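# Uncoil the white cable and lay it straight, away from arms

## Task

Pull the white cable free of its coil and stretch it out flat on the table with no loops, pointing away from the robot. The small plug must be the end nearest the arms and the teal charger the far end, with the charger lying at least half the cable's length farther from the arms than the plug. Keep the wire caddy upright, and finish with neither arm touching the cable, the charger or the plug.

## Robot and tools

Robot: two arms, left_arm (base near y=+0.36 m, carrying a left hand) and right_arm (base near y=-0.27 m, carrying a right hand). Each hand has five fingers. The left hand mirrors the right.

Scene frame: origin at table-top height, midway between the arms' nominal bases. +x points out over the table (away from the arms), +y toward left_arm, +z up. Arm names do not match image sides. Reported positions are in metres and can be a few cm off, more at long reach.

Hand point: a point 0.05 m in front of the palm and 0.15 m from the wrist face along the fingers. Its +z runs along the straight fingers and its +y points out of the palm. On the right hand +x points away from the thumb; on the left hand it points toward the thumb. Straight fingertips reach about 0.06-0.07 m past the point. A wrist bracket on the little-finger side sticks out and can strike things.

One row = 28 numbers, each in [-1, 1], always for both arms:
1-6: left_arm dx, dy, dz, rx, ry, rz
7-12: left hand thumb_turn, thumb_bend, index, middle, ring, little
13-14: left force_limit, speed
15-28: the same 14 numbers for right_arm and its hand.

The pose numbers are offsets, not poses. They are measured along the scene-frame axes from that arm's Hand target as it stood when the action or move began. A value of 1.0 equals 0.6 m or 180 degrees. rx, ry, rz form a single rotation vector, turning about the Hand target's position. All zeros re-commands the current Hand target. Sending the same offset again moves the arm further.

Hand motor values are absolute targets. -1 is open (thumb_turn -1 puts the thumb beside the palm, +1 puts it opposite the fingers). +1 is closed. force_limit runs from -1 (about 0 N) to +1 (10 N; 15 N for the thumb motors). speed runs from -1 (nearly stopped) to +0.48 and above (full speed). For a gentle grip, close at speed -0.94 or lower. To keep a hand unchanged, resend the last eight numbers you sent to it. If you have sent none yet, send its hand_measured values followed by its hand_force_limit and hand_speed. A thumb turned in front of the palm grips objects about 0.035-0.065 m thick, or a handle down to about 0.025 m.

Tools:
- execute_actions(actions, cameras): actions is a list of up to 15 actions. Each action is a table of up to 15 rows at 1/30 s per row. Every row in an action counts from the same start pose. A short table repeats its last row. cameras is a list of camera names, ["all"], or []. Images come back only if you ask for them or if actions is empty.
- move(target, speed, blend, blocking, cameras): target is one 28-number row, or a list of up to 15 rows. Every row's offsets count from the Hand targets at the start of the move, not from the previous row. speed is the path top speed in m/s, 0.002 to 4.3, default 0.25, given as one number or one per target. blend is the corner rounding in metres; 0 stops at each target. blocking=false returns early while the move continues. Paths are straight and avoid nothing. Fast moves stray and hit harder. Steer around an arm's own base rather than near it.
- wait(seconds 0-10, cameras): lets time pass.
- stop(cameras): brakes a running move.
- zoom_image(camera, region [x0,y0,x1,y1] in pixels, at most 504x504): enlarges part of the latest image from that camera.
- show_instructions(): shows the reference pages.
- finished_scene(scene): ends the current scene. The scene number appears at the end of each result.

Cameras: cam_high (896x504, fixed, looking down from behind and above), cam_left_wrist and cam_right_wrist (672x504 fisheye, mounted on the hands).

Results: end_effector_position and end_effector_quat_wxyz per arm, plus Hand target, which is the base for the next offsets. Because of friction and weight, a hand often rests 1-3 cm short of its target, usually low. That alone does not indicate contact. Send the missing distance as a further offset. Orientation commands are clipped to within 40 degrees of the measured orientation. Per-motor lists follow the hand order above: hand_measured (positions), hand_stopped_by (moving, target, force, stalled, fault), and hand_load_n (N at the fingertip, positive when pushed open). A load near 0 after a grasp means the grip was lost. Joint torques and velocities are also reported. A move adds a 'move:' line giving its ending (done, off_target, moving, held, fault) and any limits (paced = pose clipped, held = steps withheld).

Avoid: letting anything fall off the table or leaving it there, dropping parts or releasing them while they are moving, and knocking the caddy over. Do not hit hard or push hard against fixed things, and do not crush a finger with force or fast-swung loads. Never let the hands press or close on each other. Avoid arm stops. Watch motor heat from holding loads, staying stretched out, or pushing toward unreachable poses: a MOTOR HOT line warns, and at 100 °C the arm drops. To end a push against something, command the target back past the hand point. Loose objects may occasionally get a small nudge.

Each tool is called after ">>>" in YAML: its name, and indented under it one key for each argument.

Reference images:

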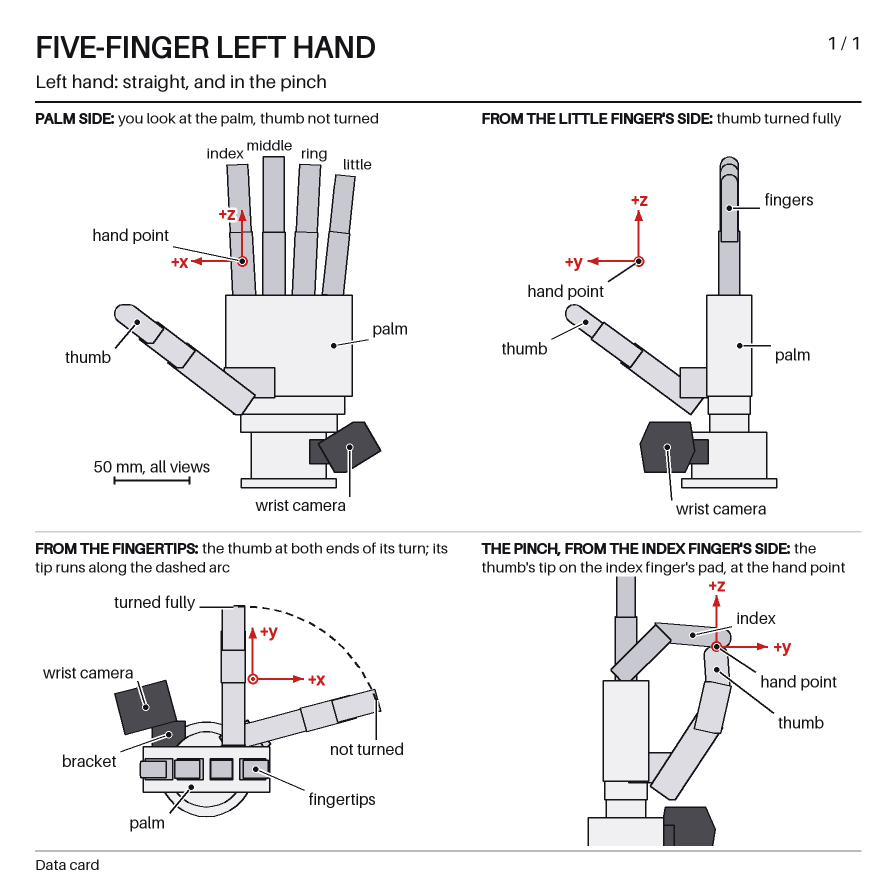

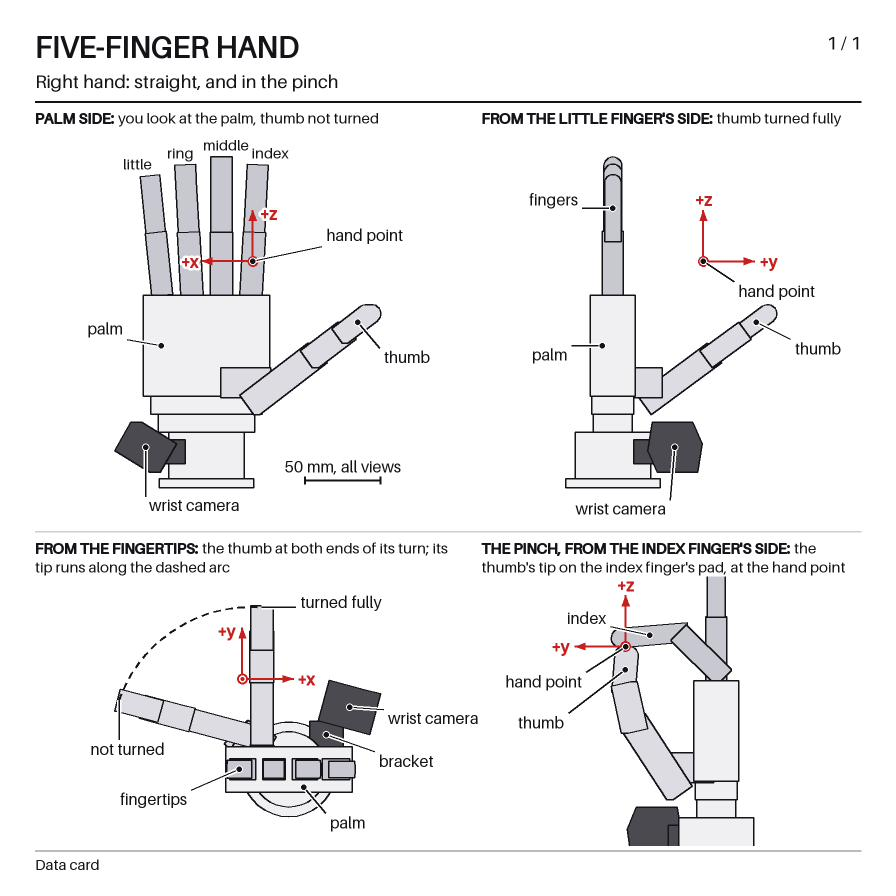

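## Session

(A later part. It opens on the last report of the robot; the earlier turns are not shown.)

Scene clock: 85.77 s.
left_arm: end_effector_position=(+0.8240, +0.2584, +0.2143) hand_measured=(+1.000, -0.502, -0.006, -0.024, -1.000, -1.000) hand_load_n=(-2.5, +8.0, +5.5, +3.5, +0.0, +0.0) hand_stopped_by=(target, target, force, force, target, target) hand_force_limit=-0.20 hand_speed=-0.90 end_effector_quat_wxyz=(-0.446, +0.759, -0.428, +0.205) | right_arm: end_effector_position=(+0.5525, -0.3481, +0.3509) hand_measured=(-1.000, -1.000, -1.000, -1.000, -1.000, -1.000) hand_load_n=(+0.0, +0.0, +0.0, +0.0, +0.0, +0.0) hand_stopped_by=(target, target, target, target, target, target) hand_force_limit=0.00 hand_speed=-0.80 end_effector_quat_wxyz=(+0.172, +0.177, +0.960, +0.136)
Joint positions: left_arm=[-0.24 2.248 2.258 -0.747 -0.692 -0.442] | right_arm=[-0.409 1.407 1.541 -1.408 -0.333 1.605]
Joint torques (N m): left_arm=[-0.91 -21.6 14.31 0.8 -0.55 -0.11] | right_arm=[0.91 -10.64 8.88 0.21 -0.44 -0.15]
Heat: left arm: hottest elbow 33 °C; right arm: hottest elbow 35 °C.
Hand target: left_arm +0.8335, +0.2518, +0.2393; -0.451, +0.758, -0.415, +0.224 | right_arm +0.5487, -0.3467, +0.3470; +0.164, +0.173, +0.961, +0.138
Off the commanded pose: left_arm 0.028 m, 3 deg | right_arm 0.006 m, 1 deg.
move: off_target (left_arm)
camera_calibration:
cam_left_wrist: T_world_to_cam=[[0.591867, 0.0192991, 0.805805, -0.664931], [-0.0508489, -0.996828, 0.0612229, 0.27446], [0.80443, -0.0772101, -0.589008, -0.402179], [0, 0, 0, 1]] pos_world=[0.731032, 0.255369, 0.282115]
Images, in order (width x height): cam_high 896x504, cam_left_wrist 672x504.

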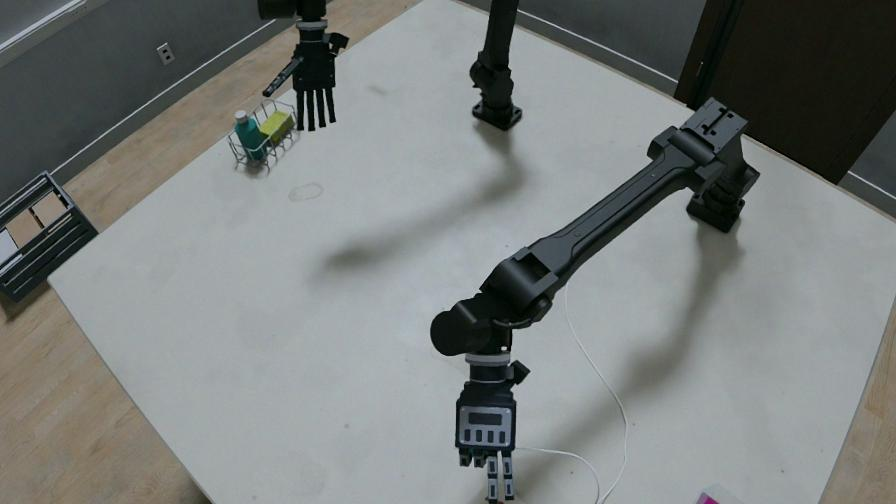

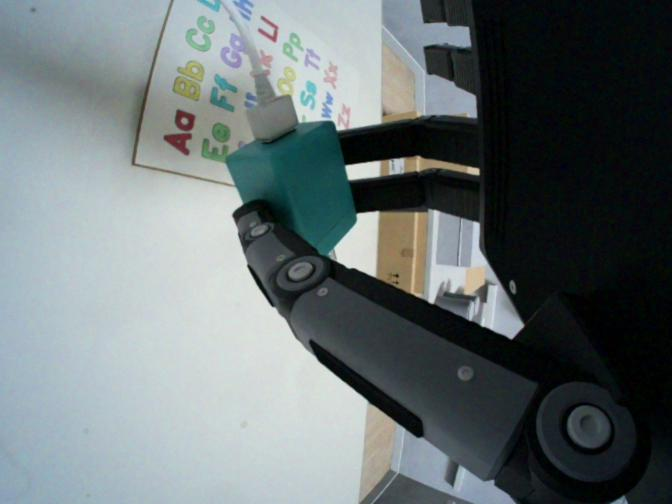

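>>> move:
  target:
    - [0.0,-0.27,-0.14,0,0,0,1,-0.5,0.3,0.3,-1,-1,-0.2,-0.9,0,0,0,0,0,0,-1,-1,-1,-1,-1,-1,0,-0.8]
  speed: 0.12
  cameras: ["cam_high","cam_left_wrist"]

>>> zoom_image:
  camera: "cam_high"
  region: [400, 300, 660, 500]

Scene clock: 89.10 s.
left_arm: end_effector_position=(+0.8257, +0.0939, +0.1309) hand_measured=(+1.000, -0.502, -0.006, -0.024, -1.000, -1.000) hand_load_n=(-2.0, +7.5, +5.5, +3.5, +0.0, +0.0) hand_stopped_by=(target, target, force, force, target, target) hand_force_limit=-0.20 hand_speed=-0.90 end_effector_quat_wxyz=(-0.448, +0.756, -0.430, +0.206) | right_arm: end_effector_position=(+0.5525, -0.3481, +0.3509) hand_measured=(-1.000, -1.000, -1.000, -1.000, -1.000, -1.000) hand_load_n=(+0.0, +0.0, +0.0, +0.0, +0.5, +0.0) hand_stopped_by=(target, target, target, target, target, target) hand_force_limit=0.00 hand_speed=-0.80 end_effector_quat_wxyz=(+0.172, +0.177, +0.960, +0.136)
Joint positions: left_arm=[-0.442 2.536 2.589 -0.92 -0.833 -0.631] | right_arm=[-0.409 1.407 1.541 -1.408 -0.333 1.605]
Joint torques (N m): left_arm=[-0.79 -23.53 13.72 0.91 -0.81 -0.11] | right_arm=[0.79 -10.58 9.09 0.18 -0.47 -0.17]
Motor temperatures (°C): left_arm=[27 33 34 28 29 26] | right_arm=[29 29 35 28 29 27]
Heat: left arm: hottest elbow 34 °C; right arm: hottest elbow 35 °C.
Hand target: left_arm +0.8335, +0.0896, +0.1555; -0.451, +0.758, -0.415, +0.224 | right_arm +0.5487, -0.3467, +0.3470; +0.164, +0.173, +0.961, +0.138
Off the commanded pose: left_arm 0.026 m, 3 deg | right_arm 0.006 m, 1 deg.
move: off_target (left_arm)
camera_calibration:
cam_left_wrist: T_world_to_cam=[[0.590372, 0.0116928, 0.807047, -0.593783], [-0.0570759, -0.996787, 0.0561941, 0.121339], [0.805111, -0.0792383, -0.587807, -0.465949], [0, 0, 0, 1]] pos_world=[0.732619, 0.0909716, 0.198504]
Images, in order (width x height): cam_high 896x504, cam_left_wrist 672x504.

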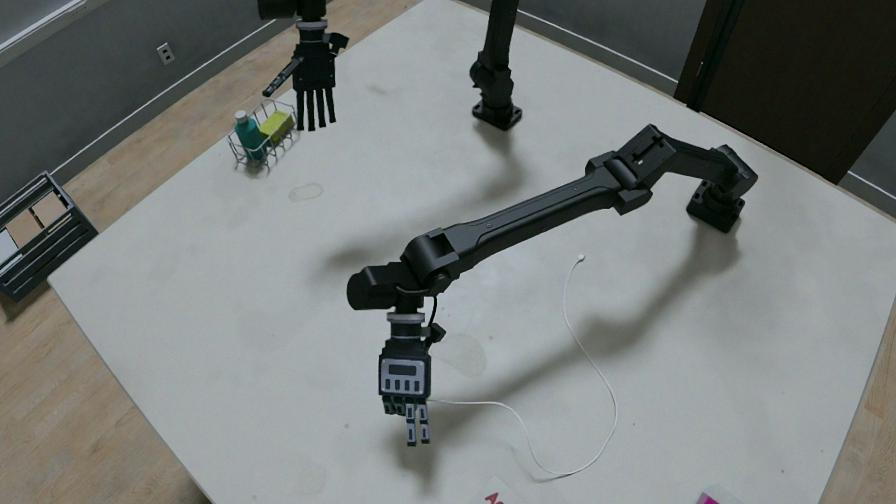

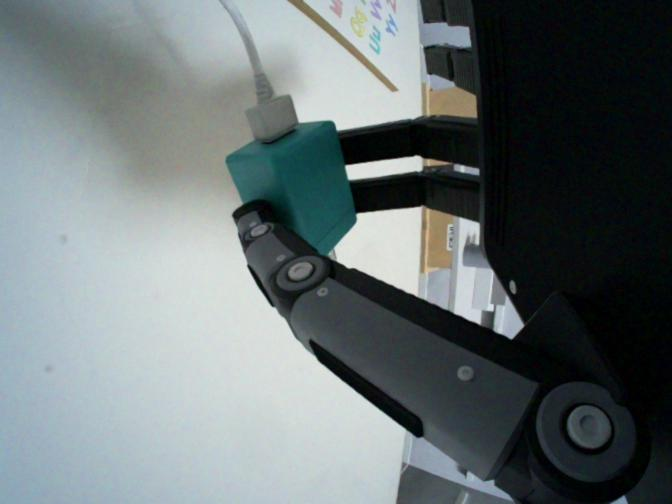

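Scaled by 1.938 from the camera's 896x504 image, which has a finer 1280x720 frame.

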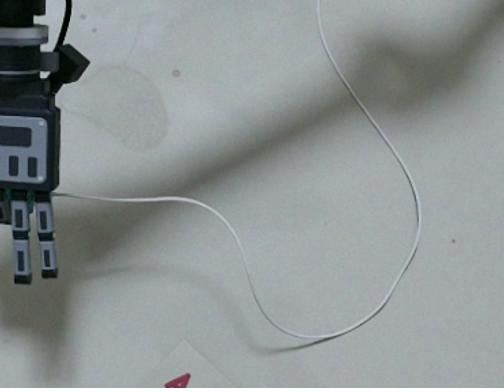

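>>> move:
  target:
    - [0.0,-0.02,-0.165,0,0,0,1,-0.5,0.3,0.3,-1,-1,-0.2,-0.9,0,0,0,0,0,0,-1,-1,-1,-1,-1,-1,0,-0.8]
  speed: 0.1
  cameras: ["cam_high","cam_left_wrist"]

>>> zoom_image:
  camera: "cam_left_wrist"
  region: [120, 60, 380, 300]

Scene clock: 90.93 s.
left_arm: end_effector_position=(+0.8286, +0.0906, +0.0438) hand_measured=(+1.000, -0.502, -0.006, -0.024, -1.000, -1.000) hand_load_n=(-2.5, +8.0, +5.5, +3.5, -0.5, +0.0) hand_stopped_by=(target, target, force, force, target, target) hand_force_limit=-0.20 hand_speed=-0.90 end_effector_quat_wxyz=(-0.449, +0.759, -0.425, +0.204) | right_arm: end_effector_position=(+0.5525, -0.3481, +0.3509) hand_measured=(-1.000, -1.000, -1.000, -1.000, -1.000, -1.000) hand_load_n=(+0.0, +0.0, +0.0, +0.0, +0.0, +0.0) hand_stopped_by=(target, target, target, target, target, target) hand_force_limit=0.00 hand_speed=-0.80 end_effector_quat_wxyz=(+0.172, +0.177, +0.960, +0.136)
Joint positions: left_arm=[-0.445 2.591 2.467 -0.756 -0.842 -0.65] | right_arm=[-0.409 1.407 1.541 -1.408 -0.333 1.605]
Joint torques (N m): left_arm=[-0.44 -24.29 9.57 2.11 -0.84 -0.15] | right_arm=[0.56 -10.29 8.99 0.34 -0.47 -0.19]
Heat: left arm: hottest elbow 34 °C; right arm: hottest elbow 35 °C.
Hand target: left_arm +0.8335, +0.0776, +0.0565; -0.451, +0.758, -0.415, +0.224 | right_arm +0.5487, -0.3467, +0.3470; +0.164, +0.173, +0.961, +0.138
Off the commanded pose: left_arm 0.019 m, 3 deg | right_arm 0.006 m, 1 deg.
move: off_target (left_arm)
camera_calibration:
cam_left_wrist: T_world_to_cam=[[0.589651, 0.0195153, 0.807422, -0.525297], [-0.0450573, -0.997356, 0.0570107, 0.113223], [0.8064, -0.0699967, -0.587213, -0.521577], [0, 0, 0, 1]] pos_world=[0.735444, 0.086666, 0.111405]
Images, in order (width x height): cam_high 896x504, cam_left_wrist 672x504.

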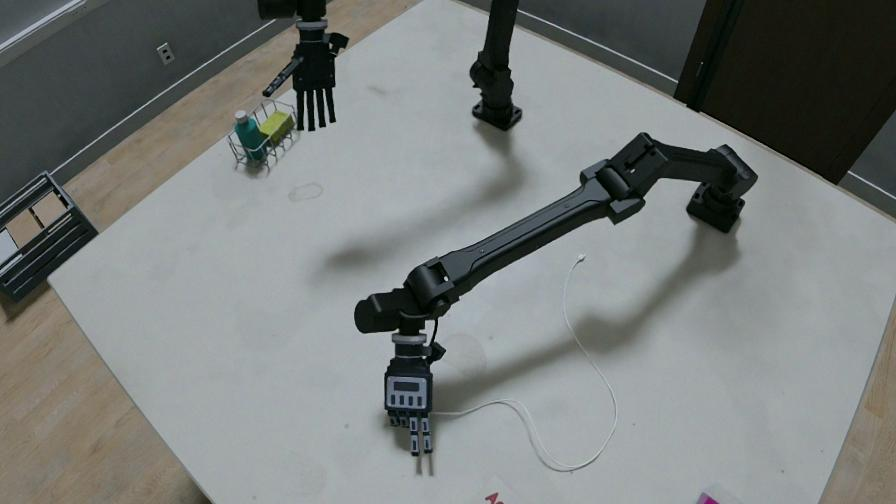

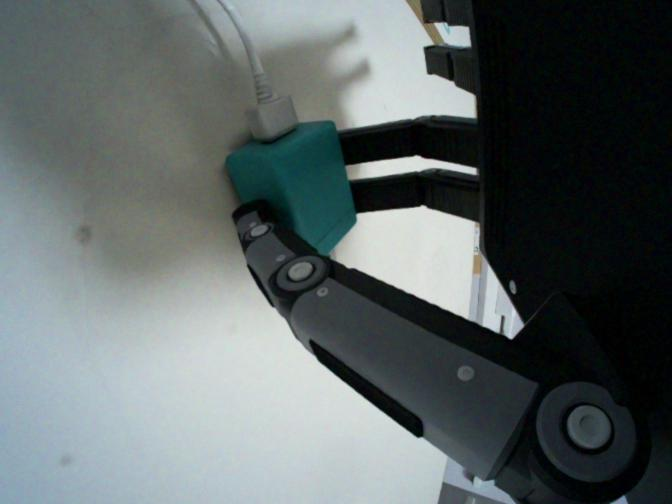

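Scaled by 1.938 from the camera's 672x504 image, which has a finer 960x720 frame.

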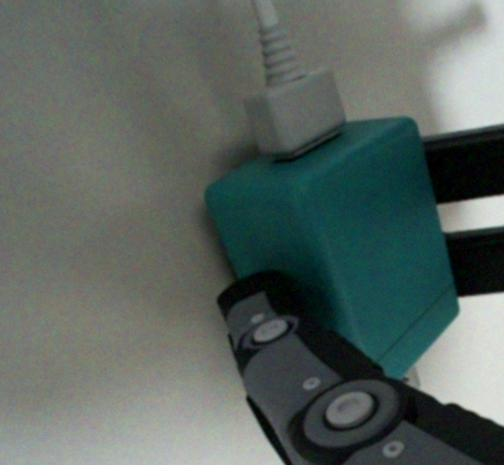

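>>> move:
  target:
    - [0.0,0.0,-0.02,0,0,0,1,-0.5,0.3,0.3,-1,-1,-0.2,-0.9,0,0,0,0,0,0,-1,-1,-1,-1,-1,-1,0,-0.8]
  speed: 0.05
  cameras: ["cam_left_wrist"]

Scene clock: 92.00 s.
left_arm: end_effector_position=(+0.8311, +0.0894, +0.0426) hand_measured=(+1.000, -0.502, -0.006, -0.024, -1.000, -1.000) hand_load_n=(-2.5, +7.5, +6.0, +4.0, +0.0, +0.0) hand_stopped_by=(target, target, force, force, target, target) hand_force_limit=-0.20 hand_speed=-0.90 end_effector_quat_wxyz=(-0.450, +0.759, -0.421, +0.211) | right_arm: end_effector_position=(+0.5525, -0.3481, +0.3509) hand_measured=(-1.000, -1.000, -1.000, -1.000, -1.000, -1.000) hand_load_n=(+0.0, +0.0, +0.0, +0.0, +0.0, +0.0) hand_stopped_by=(target, target, target, target, target, target) hand_force_limit=0.00 hand_speed=-0.80 end_effector_quat_wxyz=(+0.172, +0.177, +0.960, +0.136)
Joint positions: left_arm=[-0.445 2.591 2.458 -0.732 -0.843 -0.65] | right_arm=[-0.409 1.407 1.541 -1.408 -0.333 1.605]
Joint torques (N m): left_arm=[-1.49 -23.82 9.24 1.76 -0.8 -0.08] | right_arm=[0.73 -10.29 8.95 0.21 -0.46 -0.17]
Heat: left arm: hottest elbow 34 °C; right arm: hottest elbow 35 °C.
Hand target: left_arm +0.8335, +0.0777, +0.0445; -0.451, +0.758, -0.415, +0.224 | right_arm +0.5487, -0.3467, +0.3470; +0.164, +0.173, +0.961, +0.138
Off the commanded pose: left_arm 0.012 m, 2 deg | right_arm 0.006 m, 1 deg.
move: off_target (left_arm)
camera_calibration:
cam_left_wrist: T_world_to_cam=[[0.57788, 0.0244376, 0.815756, -0.516804], [-0.0454016, -0.997041, 0.0620308, 0.112215], [0.814858, -0.072883, -0.57506, -0.531623], [0, 0, 0, 1]] pos_world=[0.736943, 0.0857664, 0.10891]
Images, in order (width x height): cam_left_wrist 672x504.

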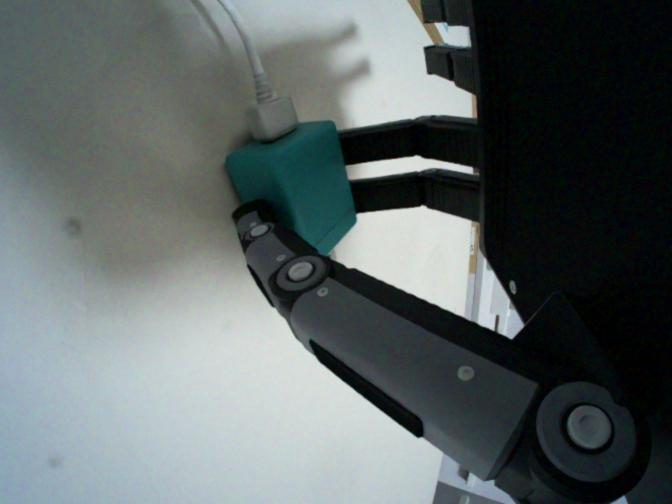

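>>> move:
  target:
    - [0.0,0.0,-0.02,0,0,0,1,-0.5,0.3,0.3,-1,-1,-0.2,-0.9,0,0,0,0,0,0,-1,-1,-1,-1,-1,-1,0,-0.8]
  speed: 0.05
  cameras: ["cam_left_wrist"]

>>> zoom_image:
  camera: "cam_left_wrist"
  region: [120, 60, 380, 300]

Scene clock: 93.00 s.
left_arm: end_effector_position=(+0.8342, +0.0885, +0.0421) hand_measured=(+1.000, -0.502, -0.006, -0.024, -1.000, -1.000) hand_load_n=(-3.0, +7.5, +5.5, +4.0, +0.0, +0.0) hand_stopped_by=(target, target, force, force, target, target) hand_force_limit=-0.20 hand_speed=-0.90 end_effector_quat_wxyz=(-0.452, +0.759, -0.416, +0.218) | right_arm: end_effector_position=(+0.5525, -0.3481, +0.3509) hand_measured=(-1.000, -1.000, -1.000, -1.000, -1.000, -1.000) hand_load_n=(+0.0, +0.0, +0.0, +0.0, +0.0, +0.0) hand_stopped_by=(target, target, target, target, target, target) hand_force_limit=0.00 hand_speed=-0.80 end_effector_quat_wxyz=(+0.172, +0.177, +0.960, +0.136)
Joint positions: left_arm=[-0.445 2.591 2.45 -0.705 -0.846 -0.651] | right_arm=[-0.409 1.407 1.541 -1.408 -0.333 1.605]
Joint torques (N m): left_arm=[-1.44 -22.95 8.98 1.8 -0.64 -0.07] | right_arm=[1.73 -10.4 9.05 0.23 -0.45 -0.18]
Heat: left arm: hottest elbow 34 °C; right arm: hottest elbow 35 °C.
Hand target: left_arm +0.8336, +0.0777, +0.0325; -0.451, +0.758, -0.415, +0.224 | right_arm +0.5487, -0.3467, +0.3470; +0.164, +0.173, +0.961, +0.138
Off the commanded pose: left_arm 0.014 m, 1 deg | right_arm 0.006 m, 1 deg.
move: off_target (left_arm)
camera_calibration:
cam_left_wrist: T_world_to_cam=[[0.562952, 0.031132, 0.825903, -0.506775], [-0.0442407, -0.996723, 0.0677263, 0.110251], [0.825305, -0.0746652, -0.559729, -0.543773], [0, 0, 0, 1]] pos_world=[0.738946, 0.085066, 0.106715]
Images, in order (width x height): cam_left_wrist 672x504.

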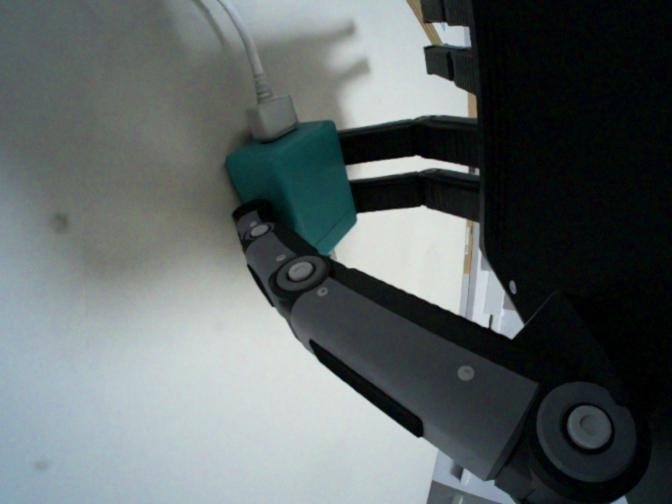

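Scaled by 1.938 from the camera's 672x504 image, which has a finer 960x720 frame.

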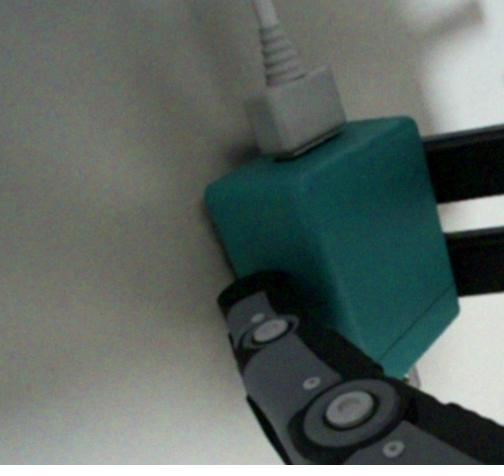

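>>> move:
  target:
    - [0.0,0.0,-0.025,0,0,0,1,-0.5,0.3,0.3,-1,-1,-0.2,-0.9,0,0,0,0,0,0,-1,-1,-1,-1,-1,-1,0,-0.8]
  speed: 0.05
  cameras: ["cam_left_wrist"]

>>> zoom_image:
  camera: "cam_left_wrist"
  region: [120, 60, 380, 300]

Scene clock: 94.07 s.
left_arm: end_effector_position=(+0.8371, +0.0877, +0.0401) hand_measured=(+1.000, -0.502, -0.006, -0.024, -1.000, -1.000) hand_load_n=(-2.5, +6.5, +5.5, +4.0, +0.0, +0.0) hand_stopped_by=(target, target, force, force, target, target) hand_force_limit=-0.20 hand_speed=-0.90 end_effector_quat_wxyz=(-0.453, +0.759, -0.409, +0.226) | right_arm: end_effector_position=(+0.5525, -0.3481, +0.3509) hand_measured=(-1.000, -1.000, -1.000, -1.000, -1.000, -1.000) hand_load_n=(+0.0, -0.5, +0.0, +0.0, +0.0, +0.0) hand_stopped_by=(target, target, target, target, target, target) hand_force_limit=0.00 hand_speed=-0.80 end_effector_quat_wxyz=(+0.172, +0.177, +0.960, +0.136)
Joint positions: left_arm=[-0.445 2.591 2.436 -0.673 -0.849 -0.653] | right_arm=[-0.409 1.407 1.541 -1.408 -0.333 1.605]
Joint torques (N m): left_arm=[-2.02 -21.83 8.27 1.63 -0.54 -0.06] | right_arm=[0.97 -10.7 8.88 0.44 -0.48 -0.16]
Heat: left arm: hottest elbow 34 °C; right arm: hottest elbow 35 °C.
Hand target: left_arm +0.8336, +0.0777, +0.0175; -0.451, +0.758, -0.415, +0.224 | right_arm +0.5487, -0.3467, +0.3470; +0.164, +0.173, +0.961, +0.138
Off the commanded pose: left_arm 0.025 m, 1 deg | right_arm 0.006 m, 1 deg.
move: off_target (left_arm)
camera_calibration:
cam_left_wrist: T_world_to_cam=[[0.54719, 0.0381615, 0.836138, -0.494555], [-0.0427554, -0.996382, 0.0734553, 0.108267], [0.835915, -0.0759434, -0.543579, -0.55676], [0, 0, 0, 1]] pos_world=[0.740649, 0.0844655, 0.10292]
Images, in order (width x height): cam_left_wrist 672x504.

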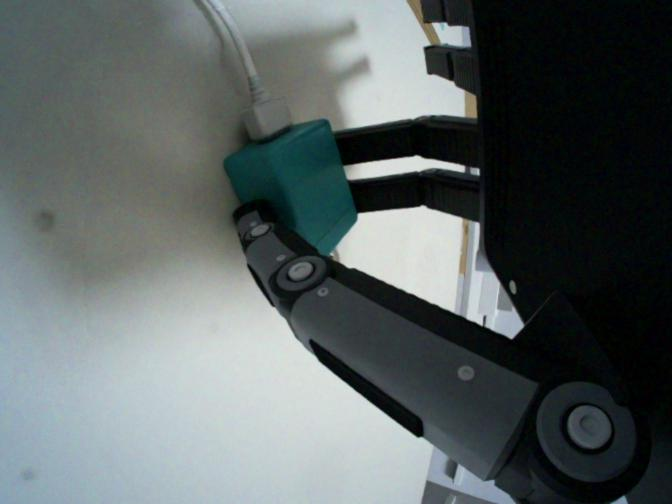

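Scaled by 1.938 from the camera's 672x504 image, which has a finer 960x720 frame.

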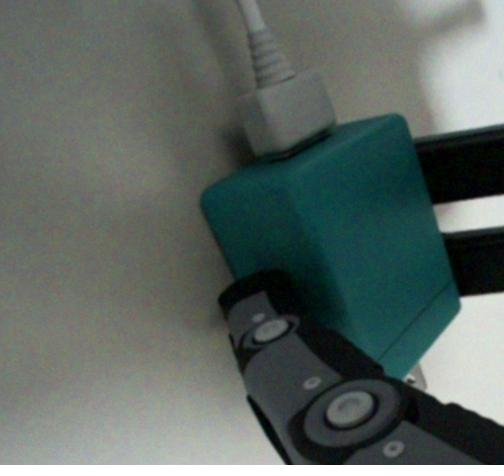

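>>> move:
  target:
    - [0.0,0.0,0.02,0,0,0,1,-0.62,-0.25,-0.25,-1,-1,-0.2,-0.85,0,0,0,0,0,0,-1,-1,-1,-1,-1,-1,0,-0.8]
  speed: 0.05
  cameras: ["cam_left_wrist","cam_high"]

Scene clock: 95.07 s.
left_arm: end_effector_position=(+0.8346, +0.0845, +0.0356) hand_measured=(+1.000, -0.618, -0.250, -0.250, -1.000, -1.000) hand_load_n=(+0.5, -2.0, +0.0, -0.5, +0.0, +0.0) hand_stopped_by=(target, target, target, target, target, target) hand_force_limit=-0.20 hand_speed=-0.85 end_effector_quat_wxyz=(-0.453, +0.759, -0.410, +0.225) | right_arm: end_effector_position=(+0.5525, -0.3481, +0.3509) hand_measured=(-1.000, -1.000, -1.000, -1.000, -1.000, -1.000) hand_load_n=(+0.0, +0.0, +0.0, +0.0, +0.0, +0.0) hand_stopped_by=(target, target, target, target, target, target) hand_force_limit=0.00 hand_speed=-0.80 end_effector_quat_wxyz=(+0.172, +0.177, +0.960, +0.136)
Joint positions: left_arm=[-0.45 2.593 2.429 -0.67 -0.853 -0.659] | right_arm=[-0.409 1.407 1.541 -1.408 -0.333 1.605]
Joint torques (N m): left_arm=[-1.26 -22.12 10.21 0.92 -0.38 -0.03] | right_arm=[1.32 -10.05 8.91 0.24 -0.42 -0.18]
Heat: left arm: hottest elbow 34 °C; right arm: hottest elbow 35 °C.
Hand target: left_arm +0.8336, +0.0778, +0.0297; -0.451, +0.758, -0.415, +0.224 | right_arm +0.5487, -0.3467, +0.3470; +0.164, +0.173, +0.961, +0.138
Off the commanded pose: left_arm 0.009 m, 1 deg | right_arm 0.006 m, 1 deg.
move: done
camera_calibration:
cam_left_wrist: T_world_to_cam=[[0.548439, 0.0380955, 0.835323, -0.490273], [-0.0419295, -0.996452, 0.0729732, 0.104642], [0.835139, -0.075046, -0.544896, -0.556768], [0, 0, 0, 1]] pos_world=[0.738251, 0.0811652, 0.0985196]
Images, in order (width x height): cam_high 896x504, cam_left_wrist 672x504.

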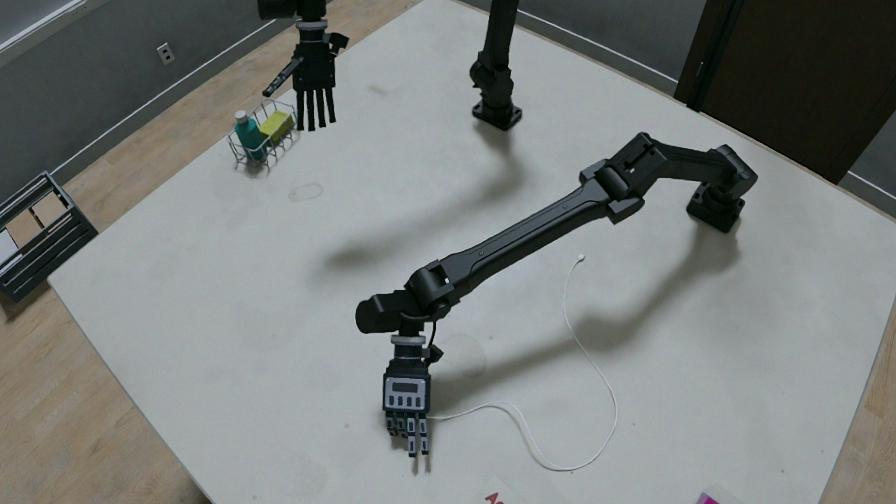

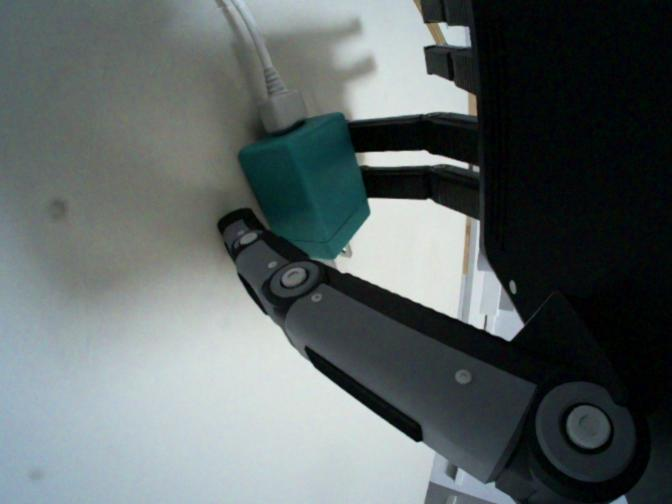

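>>> move:
  target:
    - [0,0,0.01,0,0,0,1,-0.65,-0.7,-0.7,-1,-1,-0.2,-0.4,0,0,0,0,0,0,-1,-1,-1,-1,-1,-1,0,-0.8]
    - [0,0,0.25,0,0,0,1,-0.65,-0.7,-0.7,-1,-1,-0.2,-0.4,0,0,0,0,0,0,-1,-1,-1,-1,-1,-1,0,-0.8]
  speed: 0.12
  cameras: ["cam_left_wrist","cam_high"]

Scene clock: 99.03 s.
left_arm: end_effector_position=(+0.8320, +0.0850, +0.1646) hand_measured=(+1.000, -0.650, -0.700, -0.700, -1.000, -1.000) hand_load_n=(+0.0, +0.0, +0.0, +0.0, +0.0, +0.0) hand_stopped_by=(target, target, target, target, target, target) hand_force_limit=-0.20 hand_speed=-0.40 end_effector_quat_wxyz=(-0.452, +0.759, -0.416, +0.217) | right_arm: end_effector_position=(+0.5525, -0.3481, +0.3509) hand_measured=(-1.000, -1.000, -1.000, -1.000, -1.000, -1.000) hand_load_n=(+0.0, +0.0, +0.0, +0.0, +0.0, +0.0) hand_stopped_by=(target, target, target, target, target, target) hand_force_limit=0.00 hand_speed=-0.80 end_effector_quat_wxyz=(+0.172, +0.177, +0.960, +0.136)
Joint positions: left_arm=[-0.45 2.642 2.874 -1.086 -0.849 -0.657] | right_arm=[-0.409 1.407 1.541 -1.408 -0.333 1.605]
Joint torques (N m): left_arm=[-1.03 -22.83 13.18 0.84 -0.43 0.11] | right_arm=[0.97 -10.52 8.84 0.32 -0.46 -0.19]
Heat: left arm: hottest elbow 34 °C; right arm: hottest elbow 35 °C.
Hand target: left_arm +0.8336, +0.0778, +0.1795; -0.451, +0.758, -0.415, +0.224 | right_arm +0.5487, -0.3467, +0.3470; +0.164, +0.173, +0.961, +0.138
Off the commanded pose: left_arm 0.017 m, 1 deg | right_arm 0.006 m, 1 deg.
move: off_target (left_arm)
camera_calibration:
cam_left_wrist: T_world_to_cam=[[0.56535, 0.0303726, 0.824292, -0.60824], [-0.0439744, -0.996791, 0.066889, 0.0983546], [0.823678, -0.0740635, -0.5622, -0.47185], [0, 0, 0, 1]] pos_world=[0.736846, 0.0815659, 0.229515]
Images, in order (width x height): cam_high 896x504, cam_left_wrist 672x504.

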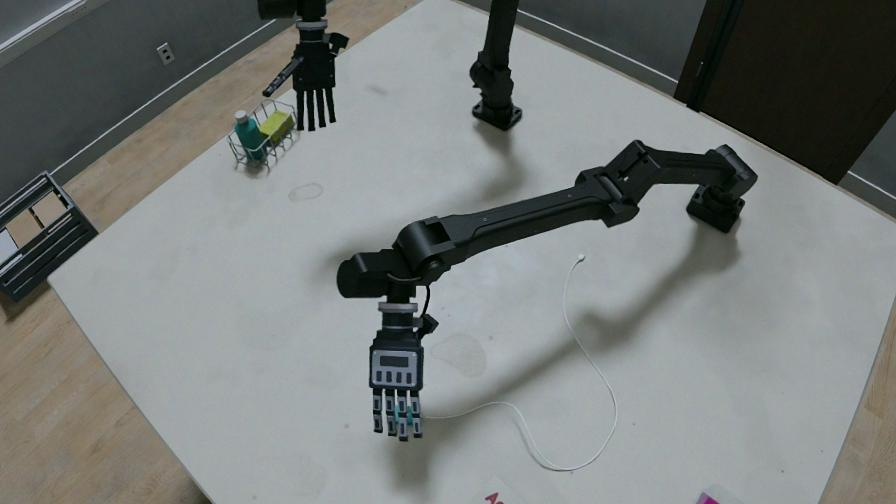

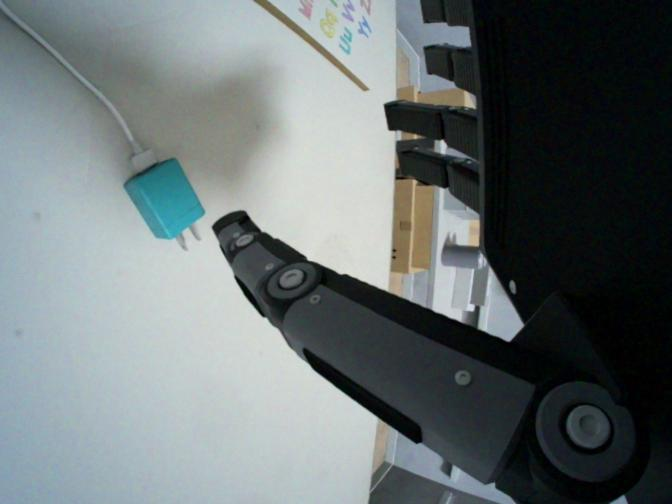

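>>> move:
  target:
    - [-0.3,-0.03,0.28,0,0,0,1,-0.65,-0.7,-0.7,-1,-1,-0.2,-0.4,0,0,0,0,0,0,-1,-1,-1,-1,-1,-1,0,-0.8]
    - [-0.5,-0.1,0.35,0,0,-0.1,1,-0.65,-0.7,-0.7,-1,-1,-0.2,-0.4,0,0,0,0,0,0,-1,-1,-1,-1,-1,-1,0,-0.8]
  speed: 0.25
  blend: [0.05,0]
  cameras: ["all"]

>>> zoom_image:
  camera: "cam_high"
  region: [360, 230, 660, 500]

Scene clock: 101.83 s.
left_arm: end_effector_position=(+0.5338, +0.0223, +0.3751) hand_measured=(+1.000, -0.650, -0.700, -0.700, -1.000, -1.000) hand_load_n=(+0.0, +0.0, +0.0, +0.0, +0.0, +0.0) hand_stopped_by=(target, target, target, target, target, target) hand_force_limit=-0.20 hand_speed=-0.40 end_effector_quat_wxyz=(-0.412, +0.687, -0.533, +0.275) | right_arm: end_effector_position=(+0.5525, -0.3481, +0.3509) hand_measured=(-1.000, -1.000, -1.000, -1.000, -1.000, -1.000) hand_load_n=(+0.0, +0.0, +0.0, +0.0, +0.0, +0.0) hand_stopped_by=(target, target, target, target, target, target) hand_force_limit=0.00 hand_speed=-0.80 end_effector_quat_wxyz=(+0.172, +0.177, +0.960, +0.136)
Joint positions: left_arm=[-0.718 1.677 1.815 -0.983 -0.82 -0.618] | right_arm=[-0.409 1.407 1.541 -1.408 -0.333 1.605]
Joint torques (N m): left_arm=[-0.85 -15.5 9.39 1.77 -0.45 0.09] | right_arm=[0.91 -10.17 8.9 0.42 -0.45 -0.16]
Heat: left arm: hottest elbow 34 °C; right arm: hottest elbow 35 °C.
Hand target: left_arm +0.5336, +0.0177, +0.3893; -0.410, +0.684, -0.529, +0.292 | right_arm +0.5487, -0.3467, +0.3470; +0.164, +0.173, +0.961, +0.138
Off the commanded pose: left_arm 0.015 m, 2 deg | right_arm 0.006 m, 1 deg.
move: off_target (left_arm)
camera_calibration:
cam_left_wrist: T_world_to_cam=[[0.563152, -0.149934, 0.812637, -0.601676], [-0.342004, -0.937514, 0.0640326, 0.167452], [0.752258, -0.313985, -0.579241, -0.0626782], [0, 0, 0, 1]] pos_world=[0.443255, 0.047097, 0.441916]
cam_right_wrist: T_world_to_cam=[[0.0775989, 0.961183, 0.264776, 0.196488], [0.653417, -0.249618, 0.714659, -0.687449], [0.753011, 0.117552, -0.647423, -0.0347522], [0, 0, 0, 1]] pos_world=[0.460112, -0.356375, 0.416767]

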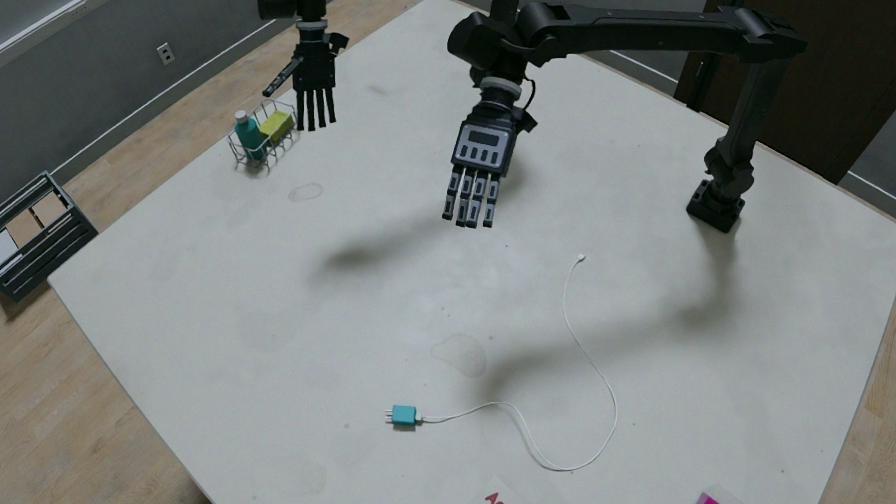

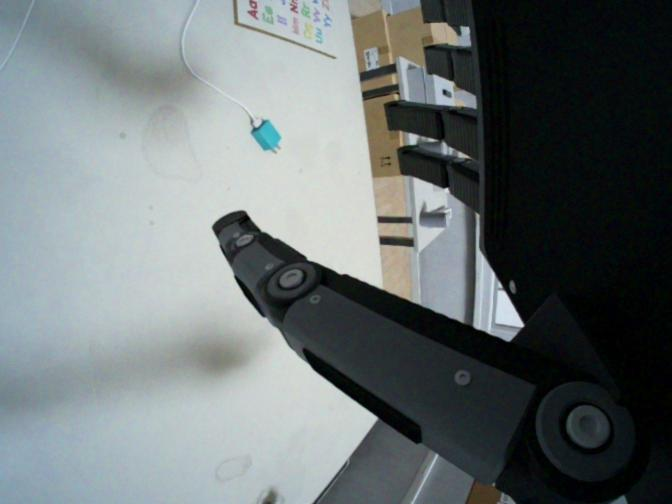

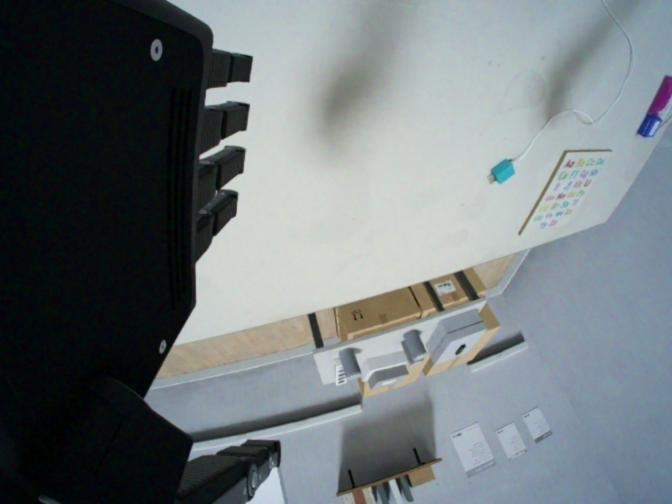

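Scaled by 1.680 from the camera's 896x504 image, which has a finer 1280x720 frame.

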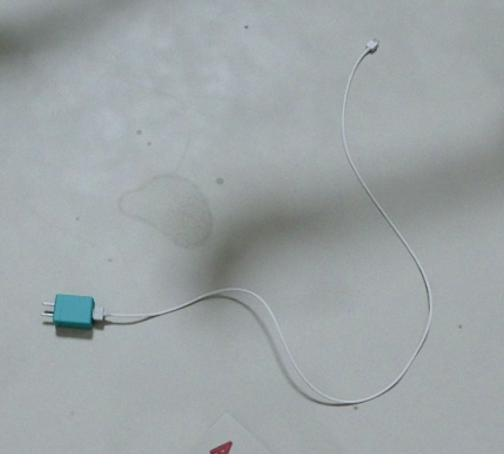

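>>> zoom_image:
  camera: "cam_high"
  region: [385, 380, 585, 490]

>>> zoom_image:
  camera: "cam_right_wrist"
  region: [470, 0, 672, 220]

>>> zoom_image:
  camera: "cam_left_wrist"
  region: [150, 0, 350, 180]

Scaled by 2.520 from the camera's 896x504 image, which has a finer 1280x720 frame.

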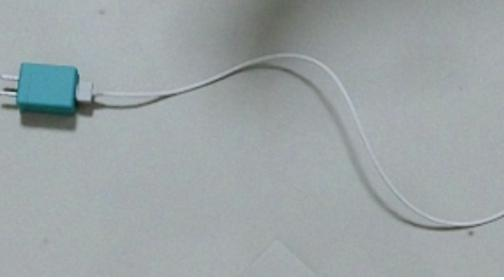

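Scaled by 2.291 from the camera's 672x504 image, which has a finer 960x720 frame.

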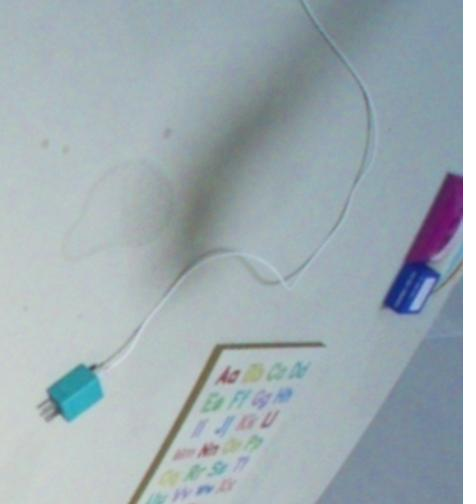

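Scaled by 2.520 from the camera's 672x504 image, which has a finer 960x720 frame.

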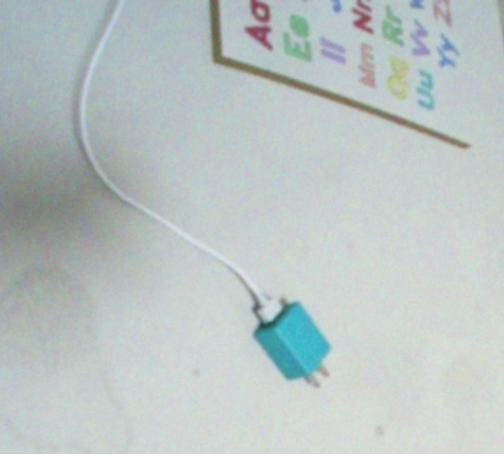

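>>> finished_scene:
  scene: 2

The scene is finished: the task was done.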